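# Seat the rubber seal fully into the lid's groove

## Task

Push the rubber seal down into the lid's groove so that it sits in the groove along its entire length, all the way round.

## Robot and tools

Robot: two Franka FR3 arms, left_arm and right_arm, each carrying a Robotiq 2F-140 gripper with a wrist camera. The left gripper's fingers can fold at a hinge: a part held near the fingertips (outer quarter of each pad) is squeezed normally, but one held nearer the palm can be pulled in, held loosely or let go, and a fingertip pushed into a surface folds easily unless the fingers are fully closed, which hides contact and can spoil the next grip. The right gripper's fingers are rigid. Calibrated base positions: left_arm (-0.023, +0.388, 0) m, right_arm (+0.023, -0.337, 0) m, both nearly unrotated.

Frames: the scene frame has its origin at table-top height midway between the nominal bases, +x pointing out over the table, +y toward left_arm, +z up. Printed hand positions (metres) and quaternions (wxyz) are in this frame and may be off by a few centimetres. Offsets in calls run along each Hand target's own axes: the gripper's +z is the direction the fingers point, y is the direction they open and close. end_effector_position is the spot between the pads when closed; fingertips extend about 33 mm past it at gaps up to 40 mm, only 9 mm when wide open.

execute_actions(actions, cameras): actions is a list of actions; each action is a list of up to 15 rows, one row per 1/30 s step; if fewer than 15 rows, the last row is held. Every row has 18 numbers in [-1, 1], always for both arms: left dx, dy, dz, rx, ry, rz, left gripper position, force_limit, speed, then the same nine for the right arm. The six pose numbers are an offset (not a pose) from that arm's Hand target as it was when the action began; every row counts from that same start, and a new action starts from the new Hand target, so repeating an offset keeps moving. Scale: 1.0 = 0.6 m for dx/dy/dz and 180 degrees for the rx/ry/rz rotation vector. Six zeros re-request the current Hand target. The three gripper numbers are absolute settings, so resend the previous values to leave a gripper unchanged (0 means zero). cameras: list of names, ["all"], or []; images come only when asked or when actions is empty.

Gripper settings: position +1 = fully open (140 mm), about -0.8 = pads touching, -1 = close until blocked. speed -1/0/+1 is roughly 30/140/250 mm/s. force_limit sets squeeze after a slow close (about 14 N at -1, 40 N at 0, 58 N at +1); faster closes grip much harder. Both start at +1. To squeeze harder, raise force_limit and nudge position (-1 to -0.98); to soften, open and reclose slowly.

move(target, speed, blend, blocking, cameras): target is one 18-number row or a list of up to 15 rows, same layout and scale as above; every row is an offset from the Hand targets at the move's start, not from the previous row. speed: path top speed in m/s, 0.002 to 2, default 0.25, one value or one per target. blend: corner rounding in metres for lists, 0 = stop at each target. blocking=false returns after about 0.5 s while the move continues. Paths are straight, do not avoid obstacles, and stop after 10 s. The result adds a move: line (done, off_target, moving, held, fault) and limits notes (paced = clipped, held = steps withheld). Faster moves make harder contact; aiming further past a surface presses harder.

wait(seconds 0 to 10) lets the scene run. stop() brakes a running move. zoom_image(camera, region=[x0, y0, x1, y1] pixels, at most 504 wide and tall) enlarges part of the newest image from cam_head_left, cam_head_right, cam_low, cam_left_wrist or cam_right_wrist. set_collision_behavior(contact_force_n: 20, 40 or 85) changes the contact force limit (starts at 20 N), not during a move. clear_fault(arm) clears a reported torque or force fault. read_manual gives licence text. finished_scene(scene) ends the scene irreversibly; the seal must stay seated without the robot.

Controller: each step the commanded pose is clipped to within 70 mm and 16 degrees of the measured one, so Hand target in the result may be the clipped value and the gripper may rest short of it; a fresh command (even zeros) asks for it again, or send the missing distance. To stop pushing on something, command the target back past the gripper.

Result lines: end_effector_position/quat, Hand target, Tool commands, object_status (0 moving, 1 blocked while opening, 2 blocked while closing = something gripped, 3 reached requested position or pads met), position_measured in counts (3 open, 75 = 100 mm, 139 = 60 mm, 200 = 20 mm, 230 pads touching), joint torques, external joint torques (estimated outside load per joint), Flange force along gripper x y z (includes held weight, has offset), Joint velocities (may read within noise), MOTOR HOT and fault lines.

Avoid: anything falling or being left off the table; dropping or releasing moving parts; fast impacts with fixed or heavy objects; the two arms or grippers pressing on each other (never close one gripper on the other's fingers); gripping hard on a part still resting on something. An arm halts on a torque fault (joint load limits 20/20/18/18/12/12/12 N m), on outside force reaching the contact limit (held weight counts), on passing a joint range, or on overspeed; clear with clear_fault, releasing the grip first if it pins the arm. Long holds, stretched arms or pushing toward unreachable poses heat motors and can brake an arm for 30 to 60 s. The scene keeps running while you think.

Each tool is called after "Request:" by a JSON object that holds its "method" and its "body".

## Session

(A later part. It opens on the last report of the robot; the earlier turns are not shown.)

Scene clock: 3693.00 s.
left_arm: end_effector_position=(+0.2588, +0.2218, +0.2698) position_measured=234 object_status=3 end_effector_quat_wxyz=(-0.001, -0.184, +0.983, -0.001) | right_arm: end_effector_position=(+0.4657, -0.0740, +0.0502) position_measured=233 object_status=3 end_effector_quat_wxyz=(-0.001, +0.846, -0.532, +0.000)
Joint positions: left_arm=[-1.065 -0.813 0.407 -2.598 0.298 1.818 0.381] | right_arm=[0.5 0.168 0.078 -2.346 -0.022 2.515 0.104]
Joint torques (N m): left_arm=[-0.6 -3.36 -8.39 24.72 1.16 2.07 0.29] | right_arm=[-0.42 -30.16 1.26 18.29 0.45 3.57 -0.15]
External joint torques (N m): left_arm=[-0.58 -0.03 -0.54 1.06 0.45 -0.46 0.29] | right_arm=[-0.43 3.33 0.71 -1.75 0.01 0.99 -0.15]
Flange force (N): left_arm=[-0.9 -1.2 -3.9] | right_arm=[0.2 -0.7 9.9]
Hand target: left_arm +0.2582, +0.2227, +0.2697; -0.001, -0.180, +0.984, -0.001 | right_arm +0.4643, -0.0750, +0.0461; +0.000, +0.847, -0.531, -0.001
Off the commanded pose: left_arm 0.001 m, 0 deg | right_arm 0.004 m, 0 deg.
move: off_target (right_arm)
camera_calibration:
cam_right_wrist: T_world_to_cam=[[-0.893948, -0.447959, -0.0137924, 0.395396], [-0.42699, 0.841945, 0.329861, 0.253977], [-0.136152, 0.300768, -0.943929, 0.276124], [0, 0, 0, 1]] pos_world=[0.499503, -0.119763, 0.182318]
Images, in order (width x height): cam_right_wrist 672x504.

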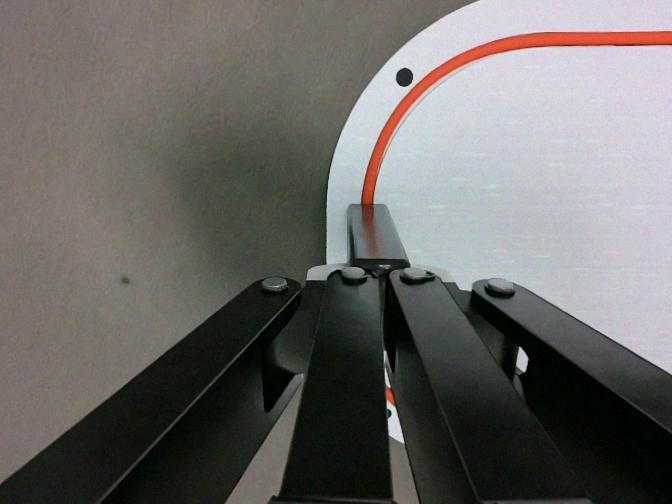

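Request:
{"method": "move", "body": {"target": [[0,0,0,0,0,0,-1,-1,0, 0,-0.002,-0.02,0,0,0,-1,-1,0], [0,0,0,0,0,0,-1,-1,0, 0.0238,-0.007,-0.02,0,0,0.02,-1,-1,0], [0,0,0,0,0,0,-1,-1,0, 0.0238,-0.007,-0.0132,0,0,0.02,-1,-1,0], [0,0,0,0,0,0,-1,-1,0, 0.0238,-0.0017,0,0,0,0.02,-1,-1,0]], "speed": [0.04, 0.04, 0.04, 0.006], "cameras": ["cam_right_wrist"]}}

Request:
{"method": "zoom_image", "body": {"camera": "cam_right_wrist", "region": [290, 60, 460, 230]}}

Scene clock: 3727.93 s.
left_arm: end_effector_position=(+0.2588, +0.2218, +0.2698) position_measured=234 object_status=3 end_effector_quat_wxyz=(-0.001, -0.184, +0.983, -0.001) | right_arm: end_effector_position=(+0.4733, -0.0863, +0.0501) position_measured=233 object_status=3 end_effector_quat_wxyz=(-0.001, +0.832, -0.555, +0.001)
Joint positions: left_arm=[-1.065 -0.813 0.407 -2.598 0.298 1.818 0.381] | right_arm=[0.492 0.168 0.058 -2.346 -0.017 2.517 0.127]
Joint velocities: left_arm=[within noise] | right_arm=[0.001 0 0 -0.001 -0.001 0.003 0]
Joint torques (N m): left_arm=[-0.62 -3.33 -8.42 24.76 1.15 2.06 0.27] | right_arm=[-0.47 -30.58 0.83 17.75 0.37 3.37 0.31]
External joint torques (N m): left_arm=[-0.63 0 -0.63 1.12 0.44 -0.47 0.27] | right_arm=[-0.41 3.14 0.44 -2.44 -0.08 0.77 0.31]
Flange force (N): left_arm=[-0.8 -1.5 -4.2] | right_arm=[-0.3 1.9 9.3]
Hand target: left_arm +0.2582, +0.2227, +0.2697; -0.001, -0.180, +0.984, -0.001 | right_arm +0.4715, -0.0874, +0.0460; +0.000, +0.830, -0.557, -0.001
Off the commanded pose: left_arm 0.001 m, 0 deg | right_arm 0.005 m, 0 deg.
move: off_target (right_arm)
camera_calibration:
cam_right_wrist: T_world_to_cam=[[-0.916652, -0.399405, -0.0150143, 0.411713], [-0.381653, 0.863517, 0.329667, 0.247922], [-0.118706, 0.30792, -0.943978, 0.273173], [0, 0, 0, 1]] pos_world=[0.504445, -0.13376, 0.182319]
Images, in order (width x height): cam_right_wrist 672x504.

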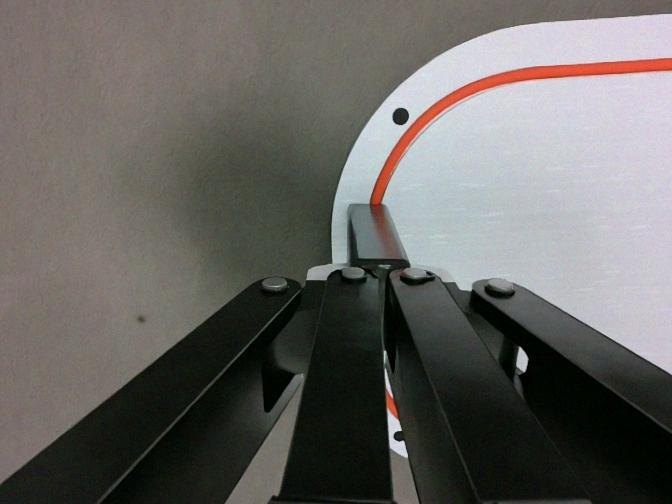

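Scaled by 2.965 from the camera's 672x504 image, which has a finer 960x720 frame.

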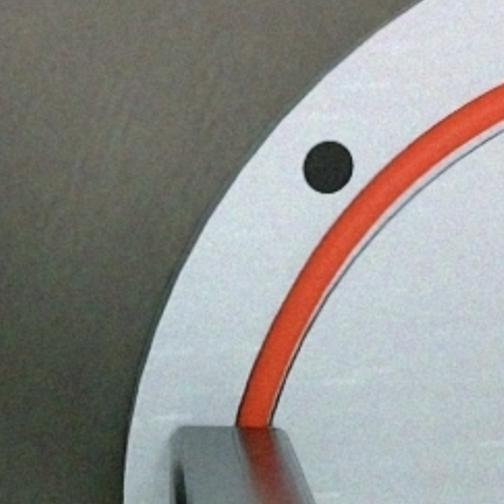

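Request:
{"method": "move", "body": {"target": [[0,0,0,0,0,0,-1,-1,0, 0,-0.002,-0.02,0,0,0,-1,-1,0], [0,0,0,0,0,0,-1,-1,0, 0.0238,-0.0008,-0.02,0,0,0.064,-1,-1,0], [0,0,0,0,0,0,-1,-1,0, 0.0238,-0.0008,-0.0132,0,0,0.064,-1,-1,0], [0,0,0,0,0,0,-1,-1,0, 0.0238,0.0033,0,0,0,0.064,-1,-1,0]], "speed": [0.04, 0.04, 0.04, 0.006], "cameras": ["cam_right_wrist"]}}

Request:
{"method": "zoom_image", "body": {"camera": "cam_right_wrist", "region": [290, 60, 460, 230]}}

Scene clock: 3748.87 s.
left_arm: end_effector_position=(+0.2588, +0.2218, +0.2698) position_measured=234 object_status=3 end_effector_quat_wxyz=(-0.001, -0.184, +0.983, -0.001) | right_arm: end_effector_position=(+0.4775, -0.1012, +0.0501) position_measured=233 object_status=3 end_effector_quat_wxyz=(-0.002, +0.771, -0.637, +0.001)
Joint positions: left_arm=[-1.065 -0.813 0.407 -2.598 0.298 1.818 0.381] | right_arm=[0.494 0.16 0.028 -2.358 -0.008 2.521 0.294]
Joint torques (N m): left_arm=[-0.6 -3.35 -8.41 24.73 1.15 2.06 0.28] | right_arm=[0.12 -30.25 1.29 17.87 0.49 3.24 0.26]
External joint torques (N m): left_arm=[-0.61 0.03 -0.62 1.03 0.44 -0.47 0.28] | right_arm=[0.1 3.06 1 -2.17 0.05 0.67 0.26]
Flange force (N): left_arm=[-0.8 -1.4 -4.0] | right_arm=[-1.1 1.3 8.9]
Hand target: left_arm +0.2582, +0.2227, +0.2697; -0.001, -0.180, +0.984, -0.001 | right_arm +0.4750, -0.1013, +0.0460; +0.000, +0.770, -0.638, -0.001
Off the commanded pose: left_arm 0.001 m, 0 deg | right_arm 0.005 m, 0 deg.
move: off_target (right_arm)
camera_calibration:
cam_right_wrist: T_world_to_cam=[[-0.978438, -0.205957, -0.01553, 0.458651], [-0.199444, 0.9226, 0.3302, 0.181304], [-0.0536789, 0.326177, -0.943783, 0.249062], [0, 0, 0, 1]] pos_world=[0.498291, -0.154048, 0.182317]
Images, in order (width x height): cam_right_wrist 672x504.

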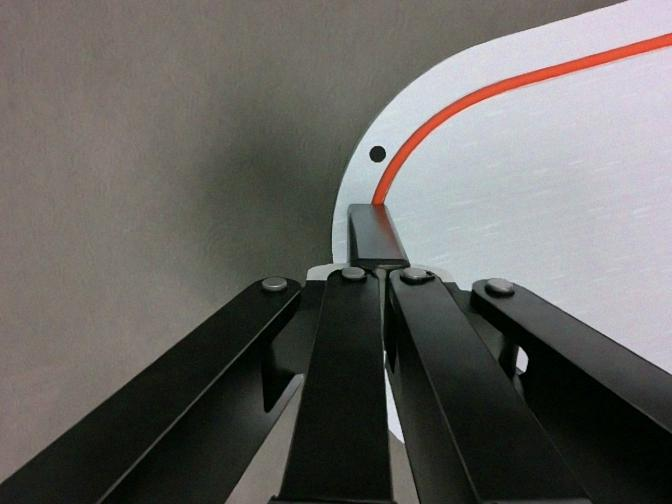

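Scaled by 2.965 from the camera's 672x504 image, which has a finer 960x720 frame.

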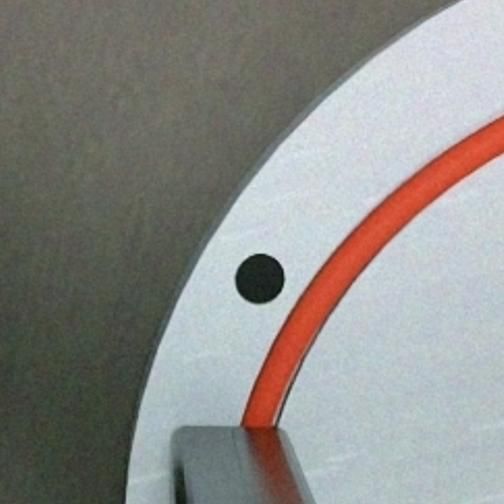

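Request:
{"method": "move", "body": {"target": [[0,0,0,0,0,0,-1,-1,0, 0,-0.002,-0.02,0,0,0,-1,-1,0], [0,0,0,0,0,0,-1,-1,0, 0.0253,0.001,-0.02,0,0,0.083,-1,-1,0], [0,0,0,0,0,0,-1,-1,0, 0.0253,0.001,-0.0132,0,0,0.083,-1,-1,0], [0,0,0,0,0,0,-1,-1,0, 0.0253,0.0045,0,0,0,0.083,-1,-1,0]], "speed": [0.04, 0.04, 0.04, 0.006], "cameras": ["cam_right_wrist"]}}

Request:
{"method": "zoom_image", "body": {"camera": "cam_right_wrist", "region": [290, 60, 460, 230]}}

Scene clock: 3766.33 s.
left_arm: end_effector_position=(+0.2588, +0.2218, +0.2698) position_measured=234 object_status=3 end_effector_quat_wxyz=(-0.001, -0.184, +0.983, -0.001) | right_arm: end_effector_position=(+0.4773, -0.1172, +0.0501) position_measured=233 object_status=3 end_effector_quat_wxyz=(-0.001, +0.682, -0.731, +0.001)
Joint positions: left_arm=[-1.065 -0.813 0.407 -2.598 0.298 1.818 0.381] | right_arm=[0.497 0.143 -0.003 -2.382 0 2.527 0.522]
Joint torques (N m): left_arm=[-0.56 -3.34 -8.42 24.78 1.15 2.08 0.28] | right_arm=[0.38 -29.27 1.41 17.93 0.54 3.51 0.3]
External joint torques (N m): left_arm=[-0.54 0.01 -0.58 1.12 0.45 -0.45 0.28] | right_arm=[0.41 3.39 1.33 -1.99 0.11 0.97 0.3]
Flange force (N): left_arm=[-1.0 -1.4 -4.1] | right_arm=[-2.0 0.8 10.5]
Hand target: left_arm +0.2582, +0.2227, +0.2697; -0.001, -0.180, +0.984, -0.001 | right_arm +0.4752, -0.1168, +0.0460; +0.000, +0.681, -0.733, +0.000
Off the commanded pose: left_arm 0.001 m, 0 deg | right_arm 0.005 m, 0 deg.
move: off_target (right_arm)
camera_calibration:
cam_right_wrist: T_world_to_cam=[[-0.998507, 0.0528191, -0.0139158, 0.494973], [0.0452869, 0.942988, 0.329732, 0.0817167], [0.0305386, 0.32861, -0.943972, 0.214281], [0, 0, 0, 1]] pos_world=[0.483989, -0.173617, 0.182218]
Images, in order (width x height): cam_right_wrist 672x504.

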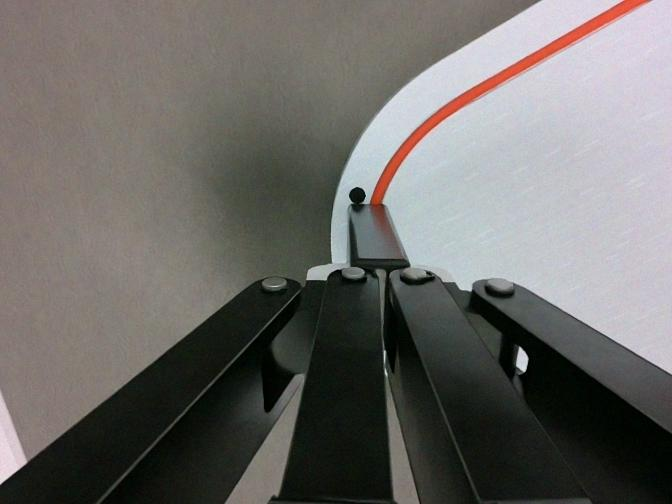

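Scaled by 2.965 from the camera's 672x504 image, which has a finer 960x720 frame.

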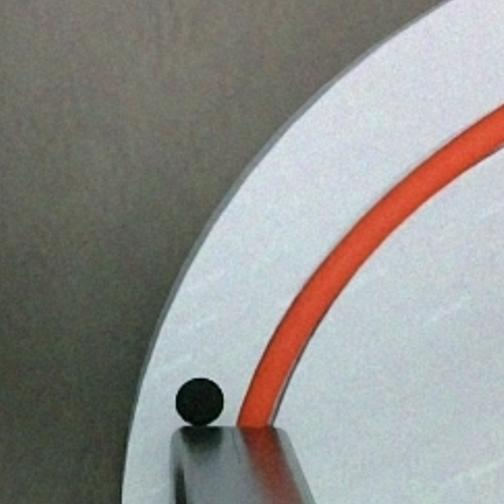

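Request:
{"method": "move", "body": {"target": [[0,0,0,0,0,0,-1,-1,0, 0,-0.002,-0.02,0,0,0,-1,-1,0], [0,0,0,0,0,0,-1,-1,0, 0.0268,0.0013,-0.02,0,0,0.089,-1,-1,0], [0,0,0,0,0,0,-1,-1,0, 0.0268,0.0013,-0.0132,0,0,0.089,-1,-1,0], [0,0,0,0,0,0,-1,-1,0, 0.0268,0.0045,0.0005,0,0,0.089,-1,-1,0]], "speed": [0.04, 0.04, 0.04, 0.006], "cameras": ["cam_right_wrist"]}}

Request:
{"method": "zoom_image", "body": {"camera": "cam_right_wrist", "region": [290, 60, 460, 230]}}

Scene clock: 3786.63 s.
left_arm: end_effector_position=(+0.2588, +0.2218, +0.2698) position_measured=234 object_status=3 end_effector_quat_wxyz=(-0.001, -0.184, +0.983, -0.001) | right_arm: end_effector_position=(+0.4736, -0.1330, +0.0501) position_measured=233 object_status=3 end_effector_quat_wxyz=(+0.001, -0.574, +0.819, -0.001)
Joint positions: left_arm=[-1.065 -0.813 0.407 -2.598 0.298 1.818 0.381] | right_arm=[0.498 0.118 -0.029 -2.417 0.004 2.539 0.771]
Joint velocities: left_arm=[within noise] | right_arm=[0 0.001 0.002 -0.001 0.001 0.004 0.001]
Joint torques (N m): left_arm=[-0.57 -3.32 -8.39 24.77 1.16 2.07 0.29] | right_arm=[-0.45 -28.34 0.89 17.94 0.59 3.2 0.3]
External joint torques (N m): left_arm=[-0.53 -0.01 -0.55 1.11 0.45 -0.45 0.29] | right_arm=[-0.42 3.36 0.93 -1.8 0.16 0.68 0.3]
Flange force (N): left_arm=[-1.0 -1.3 -4.0] | right_arm=[-1.5 -0.3 9.9]
Hand target: left_arm +0.2582, +0.2227, +0.2697; -0.001, -0.180, +0.984, -0.001 | right_arm +0.4713, -0.1326, +0.0457; +0.000, -0.572, +0.820, +0.000
Off the commanded pose: left_arm 0.001 m, 0 deg | right_arm 0.005 m, 0 deg.
move: off_target (right_arm)
camera_calibration:
cam_right_wrist: T_world_to_cam=[[-0.945502, 0.325276, -0.014857, 0.503368], [0.30235, 0.893969, 0.330761, -0.0315195], [0.12087, 0.308243, -0.943598, 0.174132], [0, 0, 0, 1]] pos_world=[0.464418, -0.189231, 0.182215]
Images, in order (width x height): cam_right_wrist 672x504.

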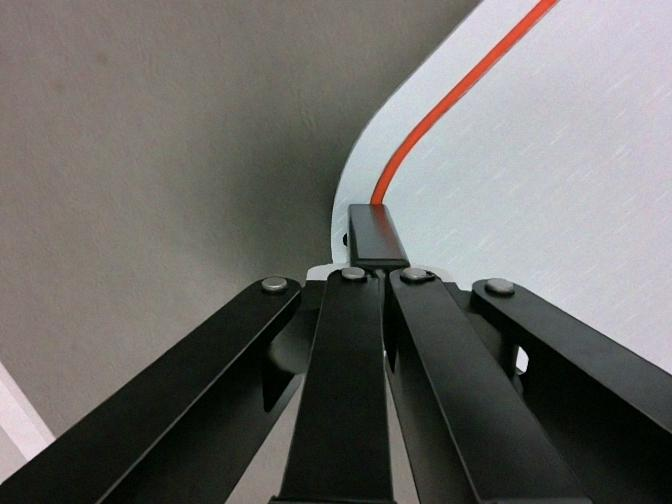

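Scaled by 2.965 from the camera's 672x504 image, which has a finer 960x720 frame.

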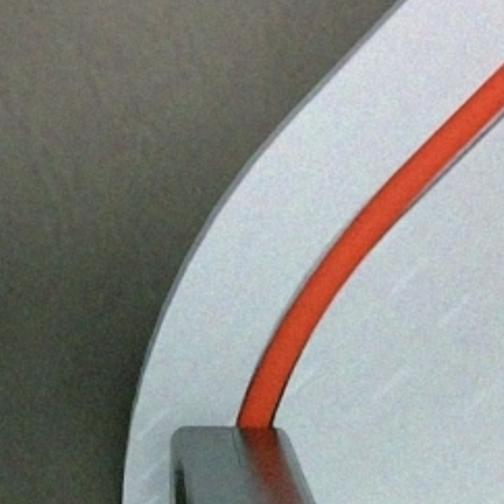

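Request:
{"method": "move", "body": {"target": [[0,0,0,0,0,0,-1,-1,0, 0,-0.002,-0.02,0,0,0,-1,-1,0], [0,0,0,0,0,0,-1,-1,0, 0.0275,0.001,-0.02,0,0,0.089,-1,-1,0], [0,0,0,0,0,0,-1,-1,0, 0.0275,0.001,-0.0132,0,0,0.089,-1,-1,0], [0,0,0,0,0,0,-1,-1,0, 0.0275,0.004,0.0008,0,0,0.089,-1,-1,0]], "speed": [0.04, 0.04, 0.04, 0.006], "cameras": ["cam_right_wrist"]}}

Request:
{"method": "zoom_image", "body": {"camera": "cam_right_wrist", "region": [310, 60, 480, 230]}}

Scene clock: 3805.77 s.
left_arm: end_effector_position=(+0.2588, +0.2218, +0.2698) position_measured=234 object_status=3 end_effector_quat_wxyz=(-0.001, -0.184, +0.983, -0.001) | right_arm: end_effector_position=(+0.4661, -0.1475, +0.0500) position_measured=233 object_status=3 end_effector_quat_wxyz=(+0.002, -0.454, +0.891, -0.001)
Joint positions: left_arm=[-1.065 -0.813 0.407 -2.598 0.298 1.818 0.381] | right_arm=[0.498 0.087 -0.05 -2.462 0.006 2.553 1.028]
Joint velocities: left_arm=[within noise] | right_arm=[0.002 0.001 0 -0.001 0 0.004 0]
Joint torques (N m): left_arm=[-0.63 -3.37 -8.4 24.74 1.15 2.07 0.27] | right_arm=[-0.37 -26.81 0.77 17.41 0.63 3.34 0.3]
External joint torques (N m): left_arm=[-0.67 -0.05 -0.63 1.09 0.44 -0.45 0.27] | right_arm=[-0.38 3.51 0.81 -2.07 0.2 0.85 0.3]
Flange force (N): left_arm=[-0.7 -1.4 -4.1] | right_arm=[-1.1 0.4 11.1]
Hand target: left_arm +0.2582, +0.2227, +0.2697; -0.001, -0.180, +0.984, -0.001 | right_arm +0.4634, -0.1473, +0.0453; +0.000, -0.452, +0.892, +0.000
Off the commanded pose: left_arm 0.001 m, 0 deg | right_arm 0.005 m, 0 deg.
move: off_target (right_arm)
camera_calibration:
cam_right_wrist: T_world_to_cam=[[-0.819107, 0.573447, -0.0148943, 0.478653], [0.536828, 0.775436, 0.332439, -0.143155], [0.202186, 0.264307, -0.943007, 0.135088], [0, 0, 0, 1]] pos_world=[0.441604, -0.199179, 0.182109]
Images, in order (width x height): cam_right_wrist 672x504.

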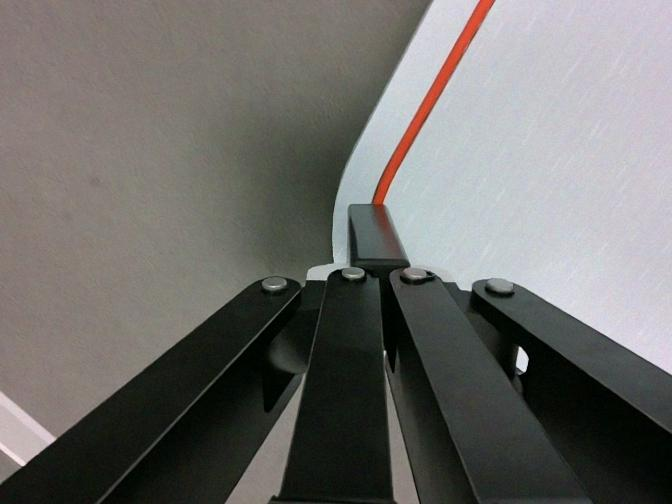

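Scaled by 2.965 from the camera's 672x504 image, which has a finer 960x720 frame.

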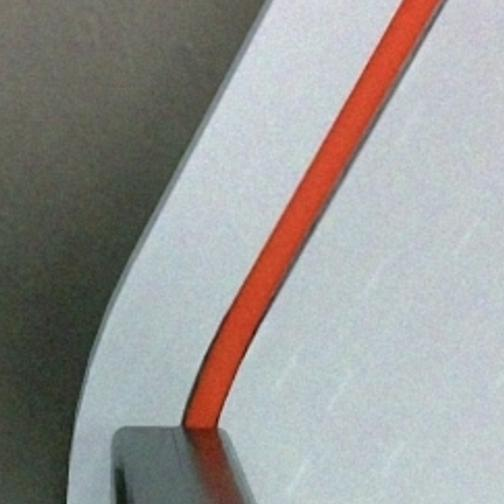

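Request:
{"method": "move", "body": {"target": [[0,0,0,0,0,0,-1,-1,0, 0,-0.002,-0.02,0,0,0,-1,-1,0], [0,0,0,0,0,0,-1,-1,0, 0.0285,0.001,-0.02,0,0,0.078,-1,-1,0], [0,0,0,0,0,0,-1,-1,0, 0.0285,0.001,-0.0132,0,0,0.078,-1,-1,0], [0,0,0,0,0,0,-1,-1,0, 0.0285,0.004,0.001,0,0,0.078,-1,-1,0]], "speed": [0.04, 0.04, 0.04, 0.006], "cameras": ["cam_right_wrist"]}}

Request:
{"method": "zoom_image", "body": {"camera": "cam_right_wrist", "region": [310, 60, 480, 230]}}

Scene clock: 3820.73 s.
left_arm: end_effector_position=(+0.2588, +0.2218, +0.2698) position_measured=234 object_status=3 end_effector_quat_wxyz=(-0.001, -0.184, +0.983, -0.001) | right_arm: end_effector_position=(+0.4544, -0.1596, +0.0499) position_measured=233 object_status=3 end_effector_quat_wxyz=(+0.003, -0.341, +0.940, +0.000)
Joint positions: left_arm=[-1.065 -0.813 0.407 -2.598 0.298 1.818 0.381] | right_arm=[0.498 0.049 -0.064 -2.515 0.006 2.569 1.26]
Joint velocities: left_arm=[within noise] | right_arm=[0.001 0 0.002 0.001 0 0.005 0.001]
Joint torques (N m): left_arm=[-0.6 -3.32 -8.39 24.81 1.14 2.07 0.26] | right_arm=[-0.23 -24.75 1.62 17.11 0.35 3.26 0.34]
External joint torques (N m): left_arm=[-0.57 0.1 -0.53 1.13 0.44 -0.45 0.26] | right_arm=[-0.18 4.11 1.72 -2.15 -0.08 0.78 0.34]
Flange force (N): left_arm=[-1.2 -1.8 -4.0] | right_arm=[-2.8 1.5 12.8]
Hand target: left_arm +0.2582, +0.2227, +0.2697; -0.001, -0.180, +0.984, -0.001 | right_arm +0.4513, -0.1596, +0.0447; -0.001, -0.340, +0.941, +0.000
Off the commanded pose: left_arm 0.001 m, 0 deg | right_arm 0.006 m, 0 deg.
move: off_target (right_arm)
camera_calibration:
cam_right_wrist: T_world_to_cam=[[-0.654308, 0.756109, -0.0134577, 0.430183], [0.709641, 0.620051, 0.334585, -0.230892], [0.261327, 0.209371, -0.942269, 0.104915], [0, 0, 0, 1]] pos_world=[0.417906, -0.204066, 0.1819]
Images, in order (width x height): cam_right_wrist 672x504.

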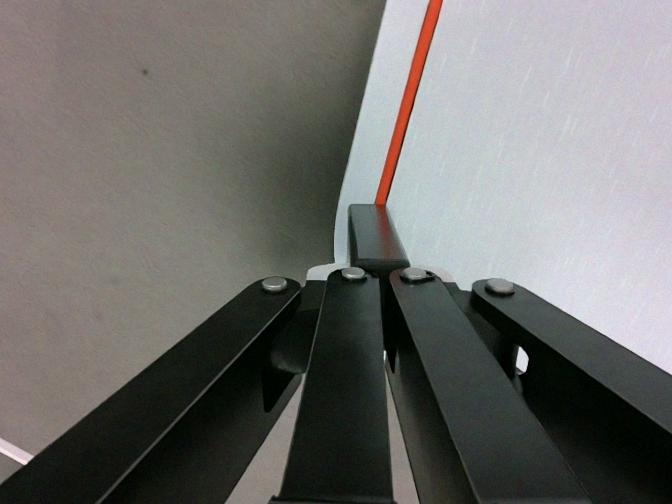

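Scaled by 2.965 from the camera's 672x504 image, which has a finer 960x720 frame.

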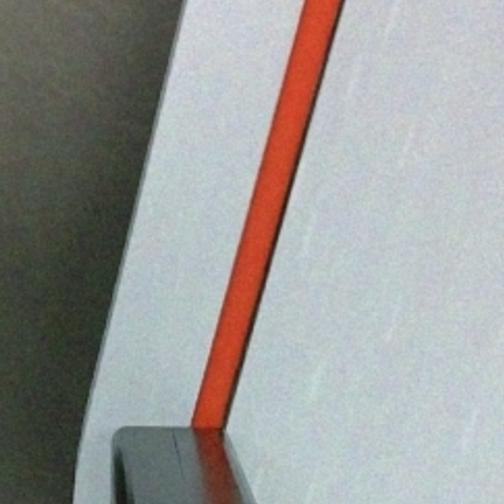

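Request:
{"method": "move", "body": {"target": [[0,0,0,0,0,0,-1,-1,0, 0,0.0,-0.03,0,0,0,-1,-1,0], [0,0,0,0,0,0,-1,-1,0, -0.05,0.11,-0.07,0,0,-0.33,-1,-1,0], [0,0,0,0,0,0,-1,-1,0, -0.1161,0.2511,-0.07,0,0,-0.70,-1,-1,0]], "speed": [0.05, 0.15, 0.15], "blend": [0.01, 0.03, 0], "cameras": ["cam_right_wrist"]}}

Request:
{"method": "zoom_image", "body": {"camera": "cam_right_wrist", "region": [310, 20, 560, 230]}}

Scene clock: 3859.83 s.
left_arm: end_effector_position=(+0.2588, +0.2218, +0.2698) position_measured=234 object_status=3 end_effector_quat_wxyz=(-0.001, -0.184, +0.983, -0.001) | right_arm: end_effector_position=(+0.4091, +0.0011, +0.0873) position_measured=233 object_status=3 end_effector_quat_wxyz=(-0.001, +0.992, -0.126, +0.001)
Joint positions: left_arm=[-1.065 -0.813 0.407 -2.598 0.298 1.818 0.381] | right_arm=[0.584 0.089 0.179 -2.336 -0.025 2.425 -0.579]
Joint velocities: left_arm=[within noise] | right_arm=[0 0 0 0.001 0 0 -0.005]
Joint torques (N m): left_arm=[-0.6 -3.36 -8.4 24.76 1.15 2.07 0.25] | right_arm=[-0.84 -31.68 1.43 21.6 0.39 2.47 -0.17]
External joint torques (N m): left_arm=[-0.61 -0.01 -0.59 1.12 0.44 -0.45 0.25] | right_arm=[-0.93 0.07 0.77 0.18 -0.12 -0.2 -0.17]
Flange force (N): left_arm=[-0.8 -1.5 -4.1] | right_arm=[1.0 -0.3 -0.6]
Hand target: left_arm +0.2582, +0.2227, +0.2697; -0.001, -0.180, +0.984, -0.001 | right_arm +0.4087, +0.0008, +0.0868; +0.000, +0.992, -0.124, -0.001
Off the commanded pose: left_arm 0.001 m, 0 deg | right_arm 0.001 m, 0 deg.
move: done; blend cut to 0.009 m at target 1
camera_calibration:
cam_right_wrist: T_world_to_cam=[[-0.234572, -0.972009, -0.0132335, 0.109708], [-0.919459, 0.21743, 0.327596, 0.356591], [-0.315549, 0.0890125, -0.944725, 0.354592], [0, 0, 0, 1]] pos_world=[0.465497, -0.00246004, 0.219626]
Images, in order (width x height): cam_right_wrist 672x504.

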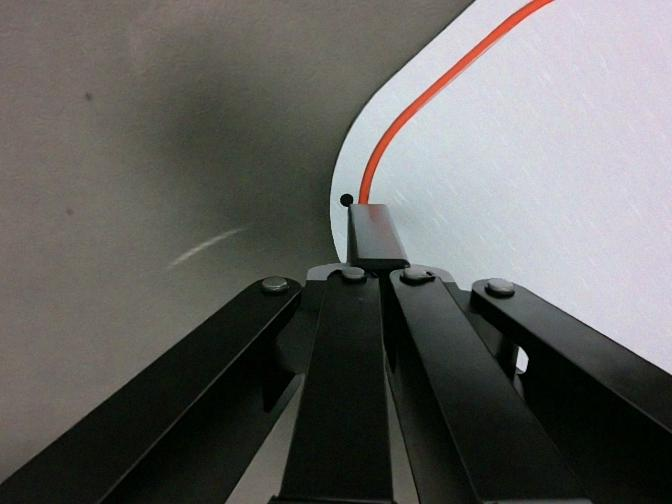

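Scaled by 2.016 from the camera's 672x504 image, which has a finer 960x720 frame.

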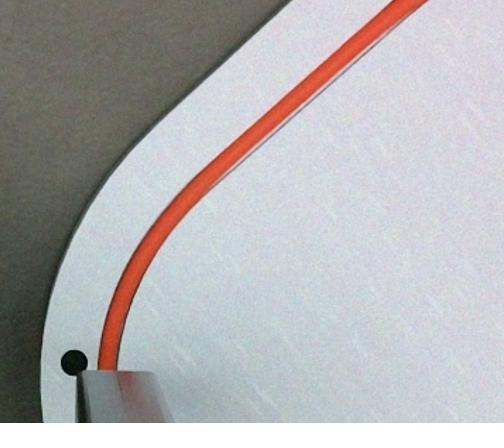

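Request:
{"method": "move", "body": {"target": [[0,0,0,0,0,0,-1,-1,0, 0,0.001,0.0538,0,0,0,-1,-1,0], [0,0,0,0,0,0,-1,-1,0, 0,0.003,0.067,0,0,0,-1,-1,0], [0,0,0,0,0,0,-1,-1,0, 0,0.001,0.048,0,0,0,-1,-1,0], [0,0,0,0,0,0,-1,-1,0, 0.0252,0.0025,0.048,0,0,0.075,-1,-1,0], [0,0,0,0,0,0,-1,-1,0, 0.0252,0.0025,0.0545,0,0,0.075,-1,-1,0], [0,0,0,0,0,0,-1,-1,0, 0.0252,0.005,0.067,0,0,0.075,-1,-1,0]], "speed": [0.06, 0.006, 0.04, 0.04, 0.04, 0.006], "cameras": ["cam_right_wrist"]}}

Request:
{"method": "zoom_image", "body": {"camera": "cam_right_wrist", "region": [310, 60, 480, 230]}}

Scene clock: 3889.27 s.
left_arm: end_effector_position=(+0.2588, +0.2218, +0.2698) position_measured=234 object_status=3 end_effector_quat_wxyz=(-0.001, -0.184, +0.983, -0.001) | right_arm: end_effector_position=(+0.4232, -0.0045, +0.0503) position_measured=233 object_status=3 end_effector_quat_wxyz=(-0.001, +0.971, -0.239, +0.000)
Joint positions: left_arm=[-1.065 -0.813 0.407 -2.598 0.298 1.818 0.381] | right_arm=[0.595 0.182 0.139 -2.327 -0.039 2.509 -0.368]
Joint torques (N m): left_arm=[-0.61 -3.33 -8.39 24.77 1.15 2.07 0.26] | right_arm=[-0.77 -31.44 0.78 18.67 0.05 3.5 0.32]
External joint torques (N m): left_arm=[-0.67 0.1 -0.63 1.05 0.43 -0.46 0.26] | right_arm=[-0.9 2.53 -0.27 -1.61 -0.41 0.85 0.32]
Flange force (N): left_arm=[-0.9 -1.8 -4.0] | right_arm=[0.3 0.5 8.2]
Hand target: left_arm +0.2582, +0.2227, +0.2697; -0.001, -0.180, +0.984, -0.001 | right_arm +0.4226, -0.0058, +0.0465; +0.000, +0.971, -0.240, -0.001
Off the commanded pose: left_arm 0.001 m, 0 deg | right_arm 0.004 m, 0 deg.
move: off_target (right_arm)
camera_calibration:
cam_right_wrist: T_world_to_cam=[[-0.44907, -0.893382, -0.0143325, 0.19834], [-0.845354, 0.419624, 0.330594, 0.352343], [-0.289333, 0.160576, -0.943664, 0.31373], [0, 0, 0, 1]] pos_world=[0.477696, -0.021036, 0.182415]
Images, in order (width x height): cam_right_wrist 672x504.

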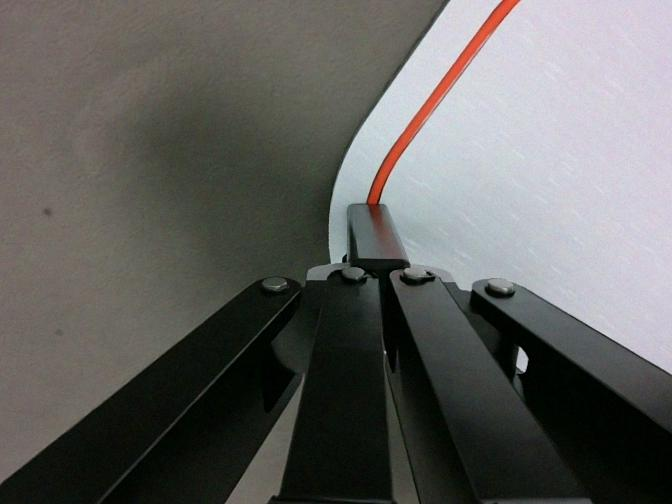

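Scaled by 2.965 from the camera's 672x504 image, which has a finer 960x720 frame.

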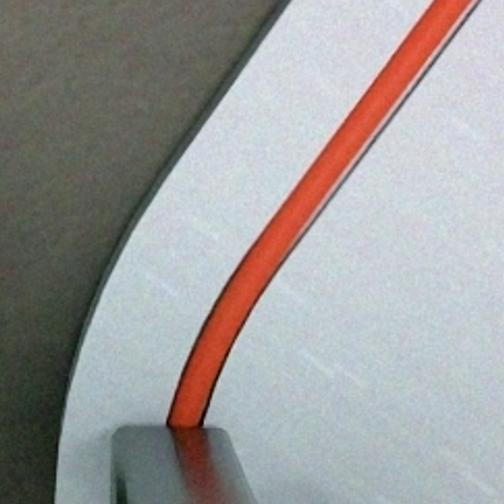

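Request:
{"method": "move", "body": {"target": [[0,0,0,0,0,0,-1,-1,0, 0,0,-0.0192,0,0,0,-1,-1,0], [0,0,0,0,0,0,-1,-1,0, 0.0242,0.0005,-0.0192,0,0,0.078,-1,-1,0], [0,0,0,0,0,0,-1,-1,0, 0.0242,0.0005,-0.0125,0,0,0.078,-1,-1,0], [0,0,0,0,0,0,-1,-1,0, 0.0242,0.0028,0.0005,0,0,0.078,-1,-1,0], [0,0,0,0,0,0,-1,-1,0, 0.0242,0.0015,-0.0192,0,0,0.078,-1,-1,0], [0,0,0,0,0,0,-1,-1,0, 0.0468,0.008,-0.0192,0,0,0.156,-1,-1,0], [0,0,0,0,0,0,-1,-1,0, 0.0468,0.008,-0.0125,0,0,0.156,-1,-1,0], [0,0,0,0,0,0,-1,-1,0, 0.0468,0.012,0.0005,0,0,0.156,-1,-1,0]], "speed": [0.04, 0.04, 0.04, 0.006, 0.04, 0.04, 0.04, 0.006], "cameras": ["cam_right_wrist"]}}

Request:
{"method": "zoom_image", "body": {"camera": "cam_right_wrist", "region": [310, 60, 480, 230]}}

Scene clock: 3917.47 s.
left_arm: end_effector_position=(+0.2588, +0.2218, +0.2698) position_measured=234 object_status=3 end_effector_quat_wxyz=(-0.001, -0.184, +0.983, -0.001) | right_arm: end_effector_position=(+0.4461, -0.0235, +0.0587) position_measured=233 object_status=3 end_effector_quat_wxyz=(-0.001, +0.885, -0.465, +0.001)
Joint positions: left_arm=[-1.065 -0.813 0.407 -2.598 0.298 1.818 0.381] | right_arm=[0.621 0.178 0.06 -2.302 -0.019 2.482 0.049]
Joint velocities: left_arm=[within noise] | right_arm=[-0.001 -0.001 0 0 0.001 0 0.005]
Joint torques (N m): left_arm=[-0.59 -3.34 -8.42 24.79 1.16 2.07 0.3] | right_arm=[-0.55 -34.46 1.12 20.76 0.53 2.42 0.3]
External joint torques (N m): left_arm=[-0.67 0.04 -0.66 1.09 0.44 -0.45 0.3] | right_arm=[-0.65 -0.02 0.55 0.18 0.08 -0.17 0.3]
Flange force (N): left_arm=[-0.8 -1.6 -4.1] | right_arm=[-0.3 -0.7 -0.6]
Hand target: left_arm +0.2582, +0.2227, +0.2697; -0.001, -0.180, +0.984, -0.001 | right_arm +0.4452, -0.0232, +0.0580; +0.000, +0.883, -0.469, -0.001 (not the last commanded pose)
Off the commanded pose: left_arm 0.001 m, 0 deg | right_arm 0.013 m, 0 deg.
move: off_target (right_arm; path cut at 10 s); path passed 6 of 8 targets
camera_calibration:
cam_right_wrist: T_world_to_cam=[[-0.813801, -0.580972, -0.0141071, 0.361683], [-0.552483, 0.76591, 0.328852, 0.254419], [-0.180249, 0.275414, -0.944276, 0.285388], [0, 0, 0, 1]] pos_world=[0.486341, -0.0633337, 0.190922]
Images, in order (width x height): cam_right_wrist 672x504.

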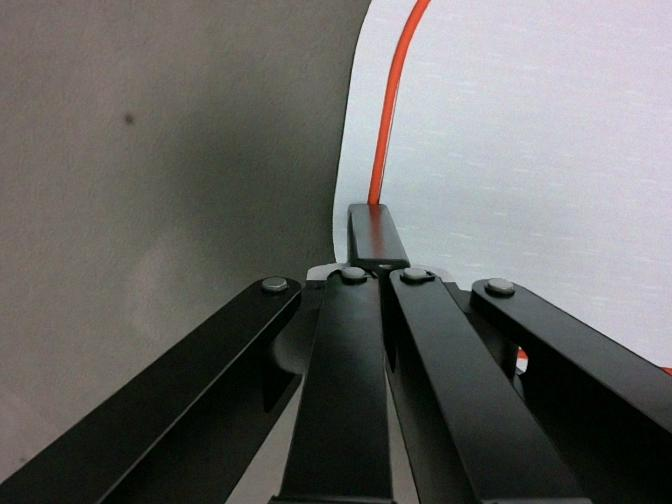

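Scaled by 2.965 from the camera's 672x504 image, which has a finer 960x720 frame.

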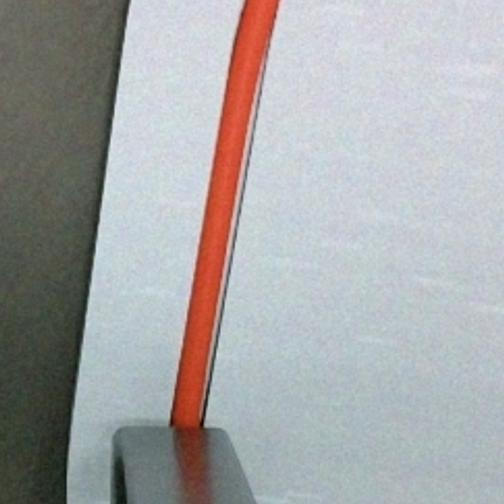

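Request:
{"method": "move", "body": {"target": [[0,0,0,0,0,0,-1,-1,0, 0,-0.0005,0.0067,0,0,0,-1,-1,0], [0,0,0,0,0,0,-1,-1,0, 0,0.004,0.0195,0,0,0,-1,-1,0]], "speed": [0.04, 0.006], "cameras": ["cam_right_wrist"]}}

Request:
{"method": "zoom_image", "body": {"camera": "cam_right_wrist", "region": [310, 60, 480, 230]}}

Scene clock: 3932.13 s.
left_arm: end_effector_position=(+0.2588, +0.2218, +0.2698) position_measured=234 object_status=3 end_effector_quat_wxyz=(-0.001, -0.184, +0.983, -0.001) | right_arm: end_effector_position=(+0.4453, -0.0236, +0.0502) position_measured=233 object_status=3 end_effector_quat_wxyz=(-0.002, +0.884, -0.467, +0.001)
Joint positions: left_arm=[-1.065 -0.813 0.407 -2.598 0.298 1.818 0.381] | right_arm=[0.621 0.193 0.06 -2.309 -0.019 2.506 0.053]
Joint torques (N m): left_arm=[-0.59 -3.38 -8.41 24.8 1.15 2.06 0.28] | right_arm=[-0.21 -32 1.2 18.12 0.42 3.25 0.23]
External joint torques (N m): left_arm=[-0.57 -0.07 -0.57 1.14 0.44 -0.46 0.28] | right_arm=[-0.15 2.47 0.73 -2.12 -0.03 0.66 0.23]
Flange force (N): left_arm=[-0.8 -1.2 -4.2] | right_arm=[-0.7 2.4 7.3]
Hand target: left_arm +0.2582, +0.2227, +0.2697; -0.001, -0.180, +0.984, -0.001 | right_arm +0.4432, -0.0245, +0.0463; +0.000, +0.883, -0.469, -0.001
Off the commanded pose: left_arm 0.001 m, 0 deg | right_arm 0.004 m, 0 deg.
move: off_target (right_arm)
camera_calibration:
cam_right_wrist: T_world_to_cam=[[-0.815967, -0.577893, -0.0153937, 0.362013], [-0.549728, 0.76741, 0.329971, 0.255654], [-0.178875, 0.277708, -0.943866, 0.276738], [0, 0, 0, 1]] pos_world=[0.485432, -0.0638386, 0.182418]
Images, in order (width x height): cam_right_wrist 672x504.

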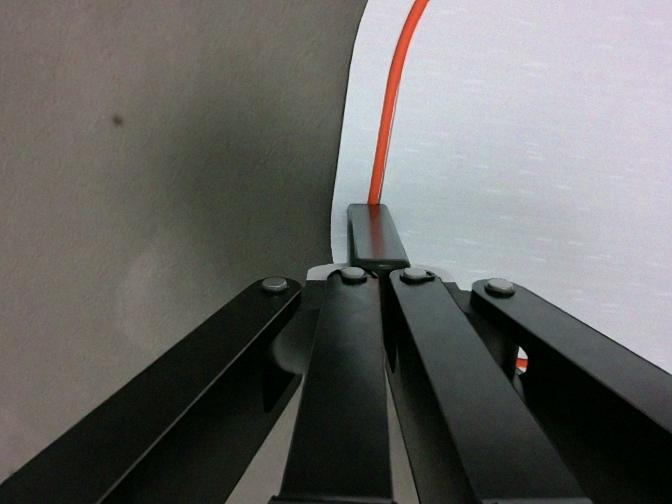

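Scaled by 2.965 from the camera's 672x504 image, which has a finer 960x720 frame.

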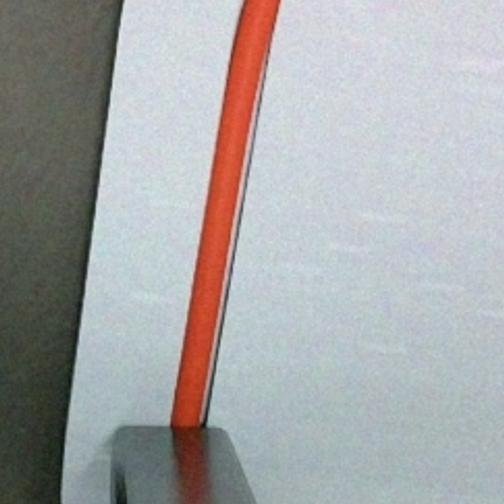

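Request:
{"method": "move", "body": {"target": [[0,0,0,0,0,0,-1,-1,0, 0,0,-0.0192,0,0,0,-1,-1,0], [0,0,0,0,0,0,-1,-1,0, 0.01,0.032,-0.0192,0,0,0,-1,-1,0], [0,0,0,0,0,0,-1,-1,0, 0.01,0.032,-0.01,0,0,0,-1,-1,0], [0,0,0,0,0,0,-1,-1,0, 0.01,0.032,0.0005,0,0,0,-1,-1,0]], "speed": [0.05, 0.05, 0.04, 0.006], "cameras": ["cam_right_wrist"]}}

Request:
{"method": "zoom_image", "body": {"camera": "cam_right_wrist", "region": [250, 60, 420, 230]}}

Scene clock: 3957.60 s.
left_arm: end_effector_position=(+0.2588, +0.2218, +0.2698) position_measured=234 object_status=3 end_effector_quat_wxyz=(-0.001, -0.184, +0.983, -0.001) | right_arm: end_effector_position=(+0.4306, -0.0395, +0.0494) position_measured=233 object_status=3 end_effector_quat_wxyz=(+0.000, +0.883, -0.469, +0.000)
Joint positions: left_arm=[-1.065 -0.813 0.407 -2.598 0.298 1.818 0.381] | right_arm=[0.614 0.146 0.059 -2.379 -0.014 2.524 0.047]
Joint torques (N m): left_arm=[-0.61 -3.29 -8.41 24.74 1.15 2.07 0.27] | right_arm=[-0.8 -29.97 0.8 18.86 0.33 3.75 -0.13]
External joint torques (N m): left_arm=[-0.61 0.01 -0.59 1.1 0.44 -0.45 0.27] | right_arm=[-0.88 2.78 0.34 -1.08 -0.1 1.16 -0.13]
Flange force (N): left_arm=[-0.9 -1.5 -4.0] | right_arm=[1.0 -1.7 9.3]
Hand target: left_arm +0.2582, +0.2227, +0.2697; -0.001, -0.180, +0.984, -0.001 | right_arm +0.4307, -0.0403, +0.0460; +0.000, +0.883, -0.469, -0.001
Off the commanded pose: left_arm 0.001 m, 0 deg | right_arm 0.003 m, 0 deg.
move: done
camera_calibration:
cam_right_wrist: T_world_to_cam=[[-0.81905, -0.573612, -0.0112818, 0.342114], [-0.544615, 0.771161, 0.329704, 0.257936], [-0.180422, 0.276188, -0.944017, 0.278385], [0, 0, 0, 1]] pos_world=[0.470911, -0.0795568, 0.181617]
Images, in order (width x height): cam_right_wrist 672x504.

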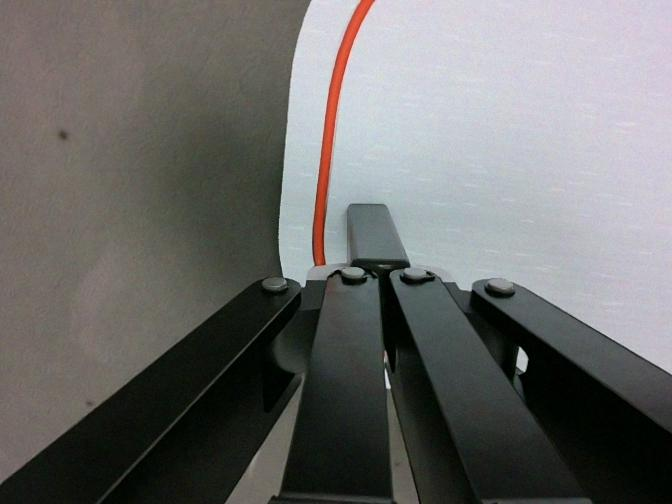

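Scaled by 2.965 from the camera's 672x504 image, which has a finer 960x720 frame.

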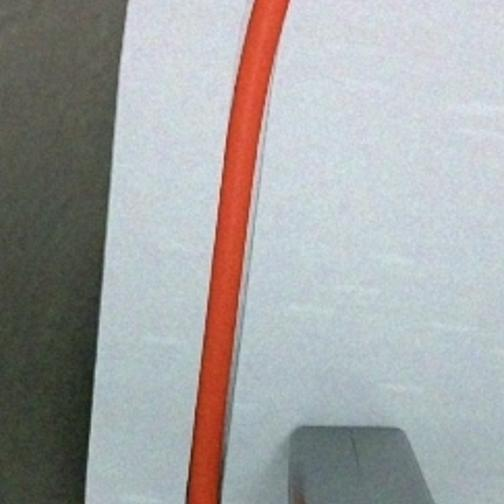

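Request:
{"method": "move", "body": {"target": [[0,0,0,0,0,0,-1,-1,0, 0,0,-0.02,0,0,0,-1,-1,0], [0,0,0,0,0,0,-1,-1,0, -0.08,0.05,-0.2,0,0,-0.5,-1,-1,0]], "speed": [0.05, 0.12], "cameras": ["cam_right_wrist"]}}

Request:
{"method": "zoom_image", "body": {"camera": "cam_right_wrist", "region": [60, 0, 360, 225]}}

Request:
{"method": "zoom_image", "body": {"camera": "cam_right_wrist", "region": [300, 0, 600, 225]}}

Scene clock: 3982.77 s.
left_arm: end_effector_position=(+0.2588, +0.2218, +0.2698) position_measured=234 object_status=3 end_effector_quat_wxyz=(-0.001, -0.184, +0.983, -0.001) | right_arm: end_effector_position=(+0.3797, -0.0181, +0.1653) position_measured=233 object_status=3 end_effector_quat_wxyz=(+0.001, +0.957, +0.291, +0.000)
Joint positions: left_arm=[-1.065 -0.813 0.407 -2.598 0.298 1.818 0.381] | right_arm=[0.691 -0.138 0.081 -2.377 0.012 2.239 -1.44]
Joint velocities: left_arm=[within noise] | right_arm=[0 0.001 -0.001 -0.001 0.001 -0.001 -0.004]
Joint torques (N m): left_arm=[-0.61 -3.35 -8.4 24.76 1.16 2.07 0.27] | right_arm=[-0.22 -26.86 -0.17 23.66 0.85 2.49 -0.13]
External joint torques (N m): left_arm=[-0.55 0.02 -0.5 1.08 0.45 -0.46 0.27] | right_arm=[-0.1 -0.71 0.41 0.36 0.17 -0.17 -0.13]
Flange force (N): left_arm=[-1.1 -1.4 -3.9] | right_arm=[-0.9 0.0 -1.9]
Hand target: left_arm +0.2582, +0.2227, +0.2697; -0.001, -0.180, +0.984, -0.001 | right_arm +0.3791, -0.0174, +0.1661; +0.000, +0.956, +0.293, -0.001
Off the commanded pose: left_arm 0.001 m, 0 deg | right_arm 0.001 m, 0 deg.
move: done
camera_calibration:
cam_right_wrist: T_world_to_cam=[[0.570773, -0.821043, -0.010275, -0.218365], [-0.77323, -0.54166, 0.329727, 0.238578], [-0.276286, -0.180255, -0.94402, 0.400867], [0, 0, 0, 1]] pos_world=[0.419866, 0.0221997, 0.297517]
Images, in order (width x height): cam_right_wrist 672x504.

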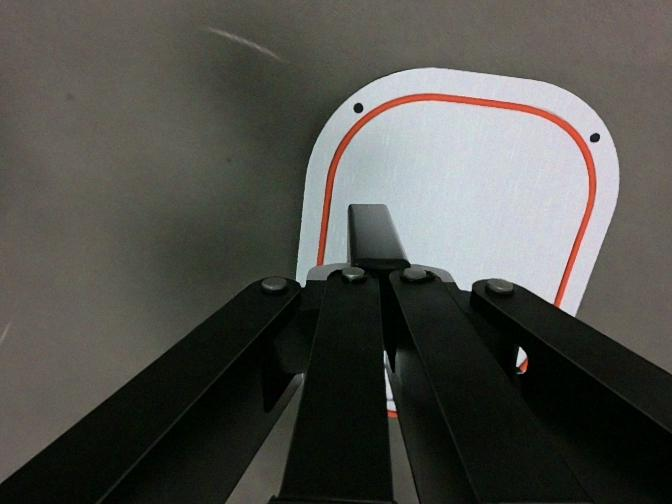

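Scaled by 1.680 from the camera's 672x504 image, which has a finer 960x720 frame.

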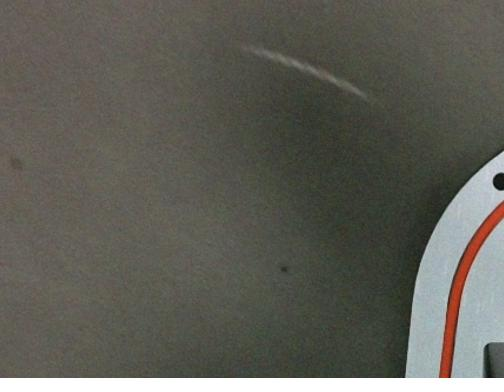

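Scaled by 1.680 from the camera's 672x504 image, which has a finer 960x720 frame.

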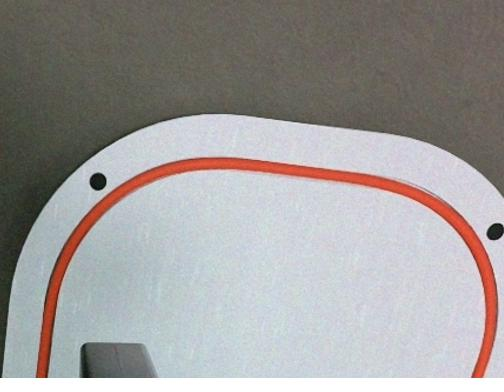

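Request:
{"method": "move", "body": {"target": [[0,0,0,0,0,0,-1,-1,0, -0.1222,0.545,-0.09,0,0,0,-1,-1,0], [0.17,-0.58,0.2,0,0,-0.016,-1,-1,0, -0.1222,0.545,-0.09,0,0,0,-1,-1,0]], "speed": [0.2, 0.2], "cameras": ["cam_left_wrist"]}}

Request:
{"method": "zoom_image", "body": {"camera": "cam_left_wrist", "region": [160, 20, 360, 300]}}

Request:
{"method": "zoom_image", "body": {"camera": "cam_left_wrist", "region": [340, 20, 540, 300]}}

Scene clock: 4016.03 s.
left_arm: end_effector_position=(+0.2859, -0.1397, +0.1511) position_measured=234 object_status=3 end_effector_quat_wxyz=(+0.000, -0.199, +0.980, -0.002) | right_arm: end_effector_position=(+0.5022, -0.3292, +0.2202) position_measured=233 object_status=3 end_effector_quat_wxyz=(-0.001, +0.957, +0.291, +0.001)
Joint positions: left_arm=[-1.343 0.262 0.289 -1.92 -0.091 2.173 0.19] | right_arm=[0.509 -0.225 -0.43 -2.297 -0.105 2.091 -2.063]
Joint velocities: left_arm=[0 0 0.001 -0.001 -0.002 -0.003 -0.006] | right_arm=[within noise]
Joint torques (N m): left_arm=[-0.54 -38.28 2.73 25.31 0.34 2.13 -0.21] | right_arm=[-0.6 -21.82 3.23 24.61 0.67 2.46 -0.15]
External joint torques (N m): left_arm=[-0.6 -0.06 0.05 1.96 -0.28 -0.42 -0.21] | right_arm=[-0.51 0.28 0.73 0.4 -0.13 -0.18 -0.15]
Flange force (N): left_arm=[-0.1 -8.3 -3.1] | right_arm=[1.4 0.7 -1.1]
Hand target: left_arm +0.2862, -0.1391, +0.1503; -0.001, -0.205, +0.979, -0.001 | right_arm +0.5019, -0.3293, +0.2199; +0.000, +0.956, +0.293, -0.001
Off the commanded pose: left_arm 0.001 m, 1 deg | right_arm 0.001 m, 0 deg.
move: done
camera_calibration:
cam_left_wrist: T_world_to_cam=[[-0.373076, 0.927793, 0.00365779, 0.244469], [0.871713, 0.349171, 0.343796, -0.250831], [0.317694, 0.131451, -0.939037, 0.214153], [0, 0, 0, 1]] pos_world=[0.241823, -0.167384, 0.286438]
Images, in order (width x height): cam_left_wrist 672x504.

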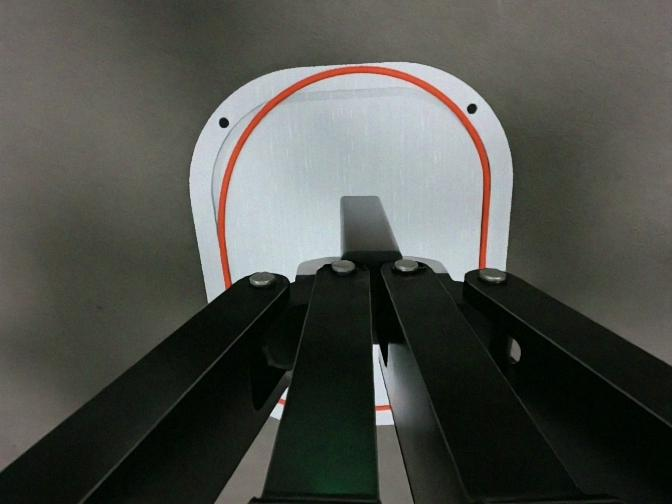

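Scaled by 1.800 from the camera's 672x504 image, which has a finer 960x720 frame.

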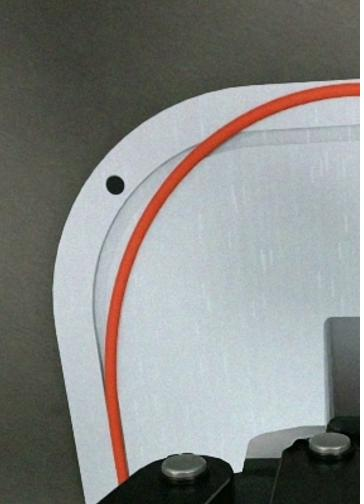

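Scaled by 1.800 from the camera's 672x504 image, which has a finer 960x720 frame.

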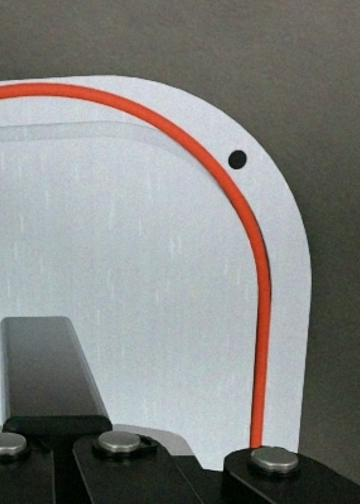

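Request:
{"method": "move", "body": {"target": [[-0.0515,-0.1393,0.1255,0,0,-0.0106,-1,-1,0, 0,0,0,0,0,0,-1,-1,0]], "speed": [0.12], "cameras": ["cam_left_wrist"]}}

Request:
{"method": "zoom_image", "body": {"camera": "cam_left_wrist", "region": [290, 60, 460, 230]}}

Scene clock: 4052.80 s.
left_arm: end_effector_position=(+0.3482, -0.2036, +0.0753) position_measured=234 object_status=3 end_effector_quat_wxyz=(+0.000, -0.224, +0.975, -0.001) | right_arm: end_effector_position=(+0.5022, -0.3292, +0.2202) position_measured=233 object_status=3 end_effector_quat_wxyz=(-0.001, +0.957, +0.291, +0.001)
Joint positions: left_arm=[-1.249 0.619 0.253 -1.576 -0.178 2.175 0.21] | right_arm=[0.509 -0.225 -0.43 -2.297 -0.105 2.091 -2.063]
Joint velocities: left_arm=[0.003 0 -0.004 0 0.001 -0.002 0] | right_arm=[within noise]
Joint torques (N m): left_arm=[-0.31 -49.35 4.51 24.96 0.75 2.14 0.3] | right_arm=[-0.61 -21.82 3.27 24.6 0.68 2.45 -0.17]
External joint torques (N m): left_arm=[-0.23 -0.84 -0.57 1.89 0.14 -0.4 0.3] | right_arm=[-0.56 0.35 0.74 0.35 -0.13 -0.2 -0.17]
Flange force (N): left_arm=[-0.9 -8.1 -2.7] | right_arm=[1.4 0.8 -1.0]
Hand target: left_arm +0.3479, -0.2034, +0.0750; -0.001, -0.221, +0.975, -0.001 | right_arm +0.5019, -0.3293, +0.2199; +0.000, +0.956, +0.293, -0.001
Off the commanded pose: left_arm 0.000 m, 0 deg | right_arm 0.001 m, 0 deg.
move: done
camera_calibration:
cam_left_wrist: T_world_to_cam=[[-0.419676, 0.907661, 0.00483274, 0.339221], [0.853003, 0.392572, 0.343908, -0.241368], [0.310254, 0.148452, -0.938991, 0.137668], [0, 0, 0, 1]] pos_world=[0.305538, -0.23358, 0.210638]
Images, in order (width x height): cam_left_wrist 672x504.

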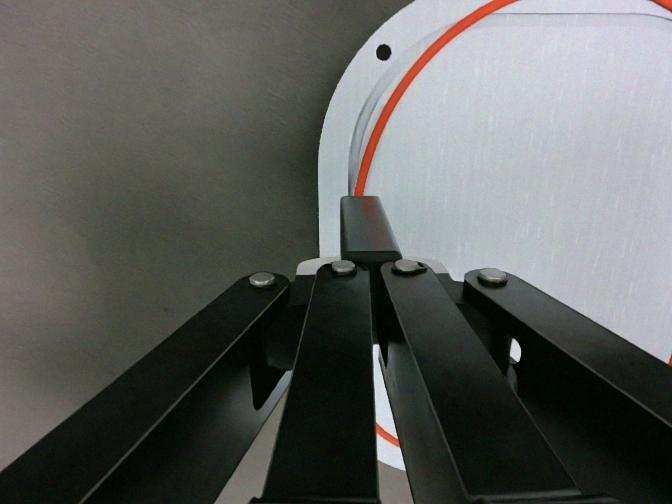

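Scaled by 2.965 from the camera's 672x504 image, which has a finer 960x720 frame.

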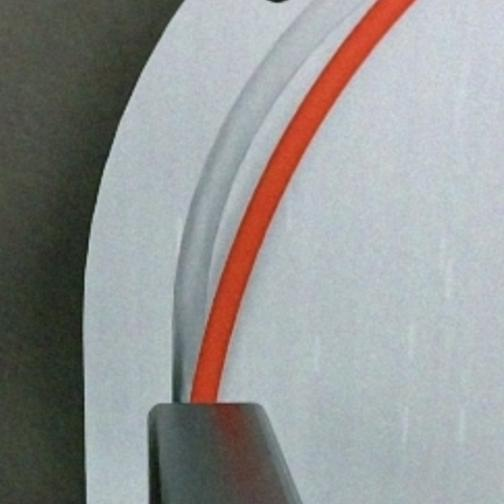

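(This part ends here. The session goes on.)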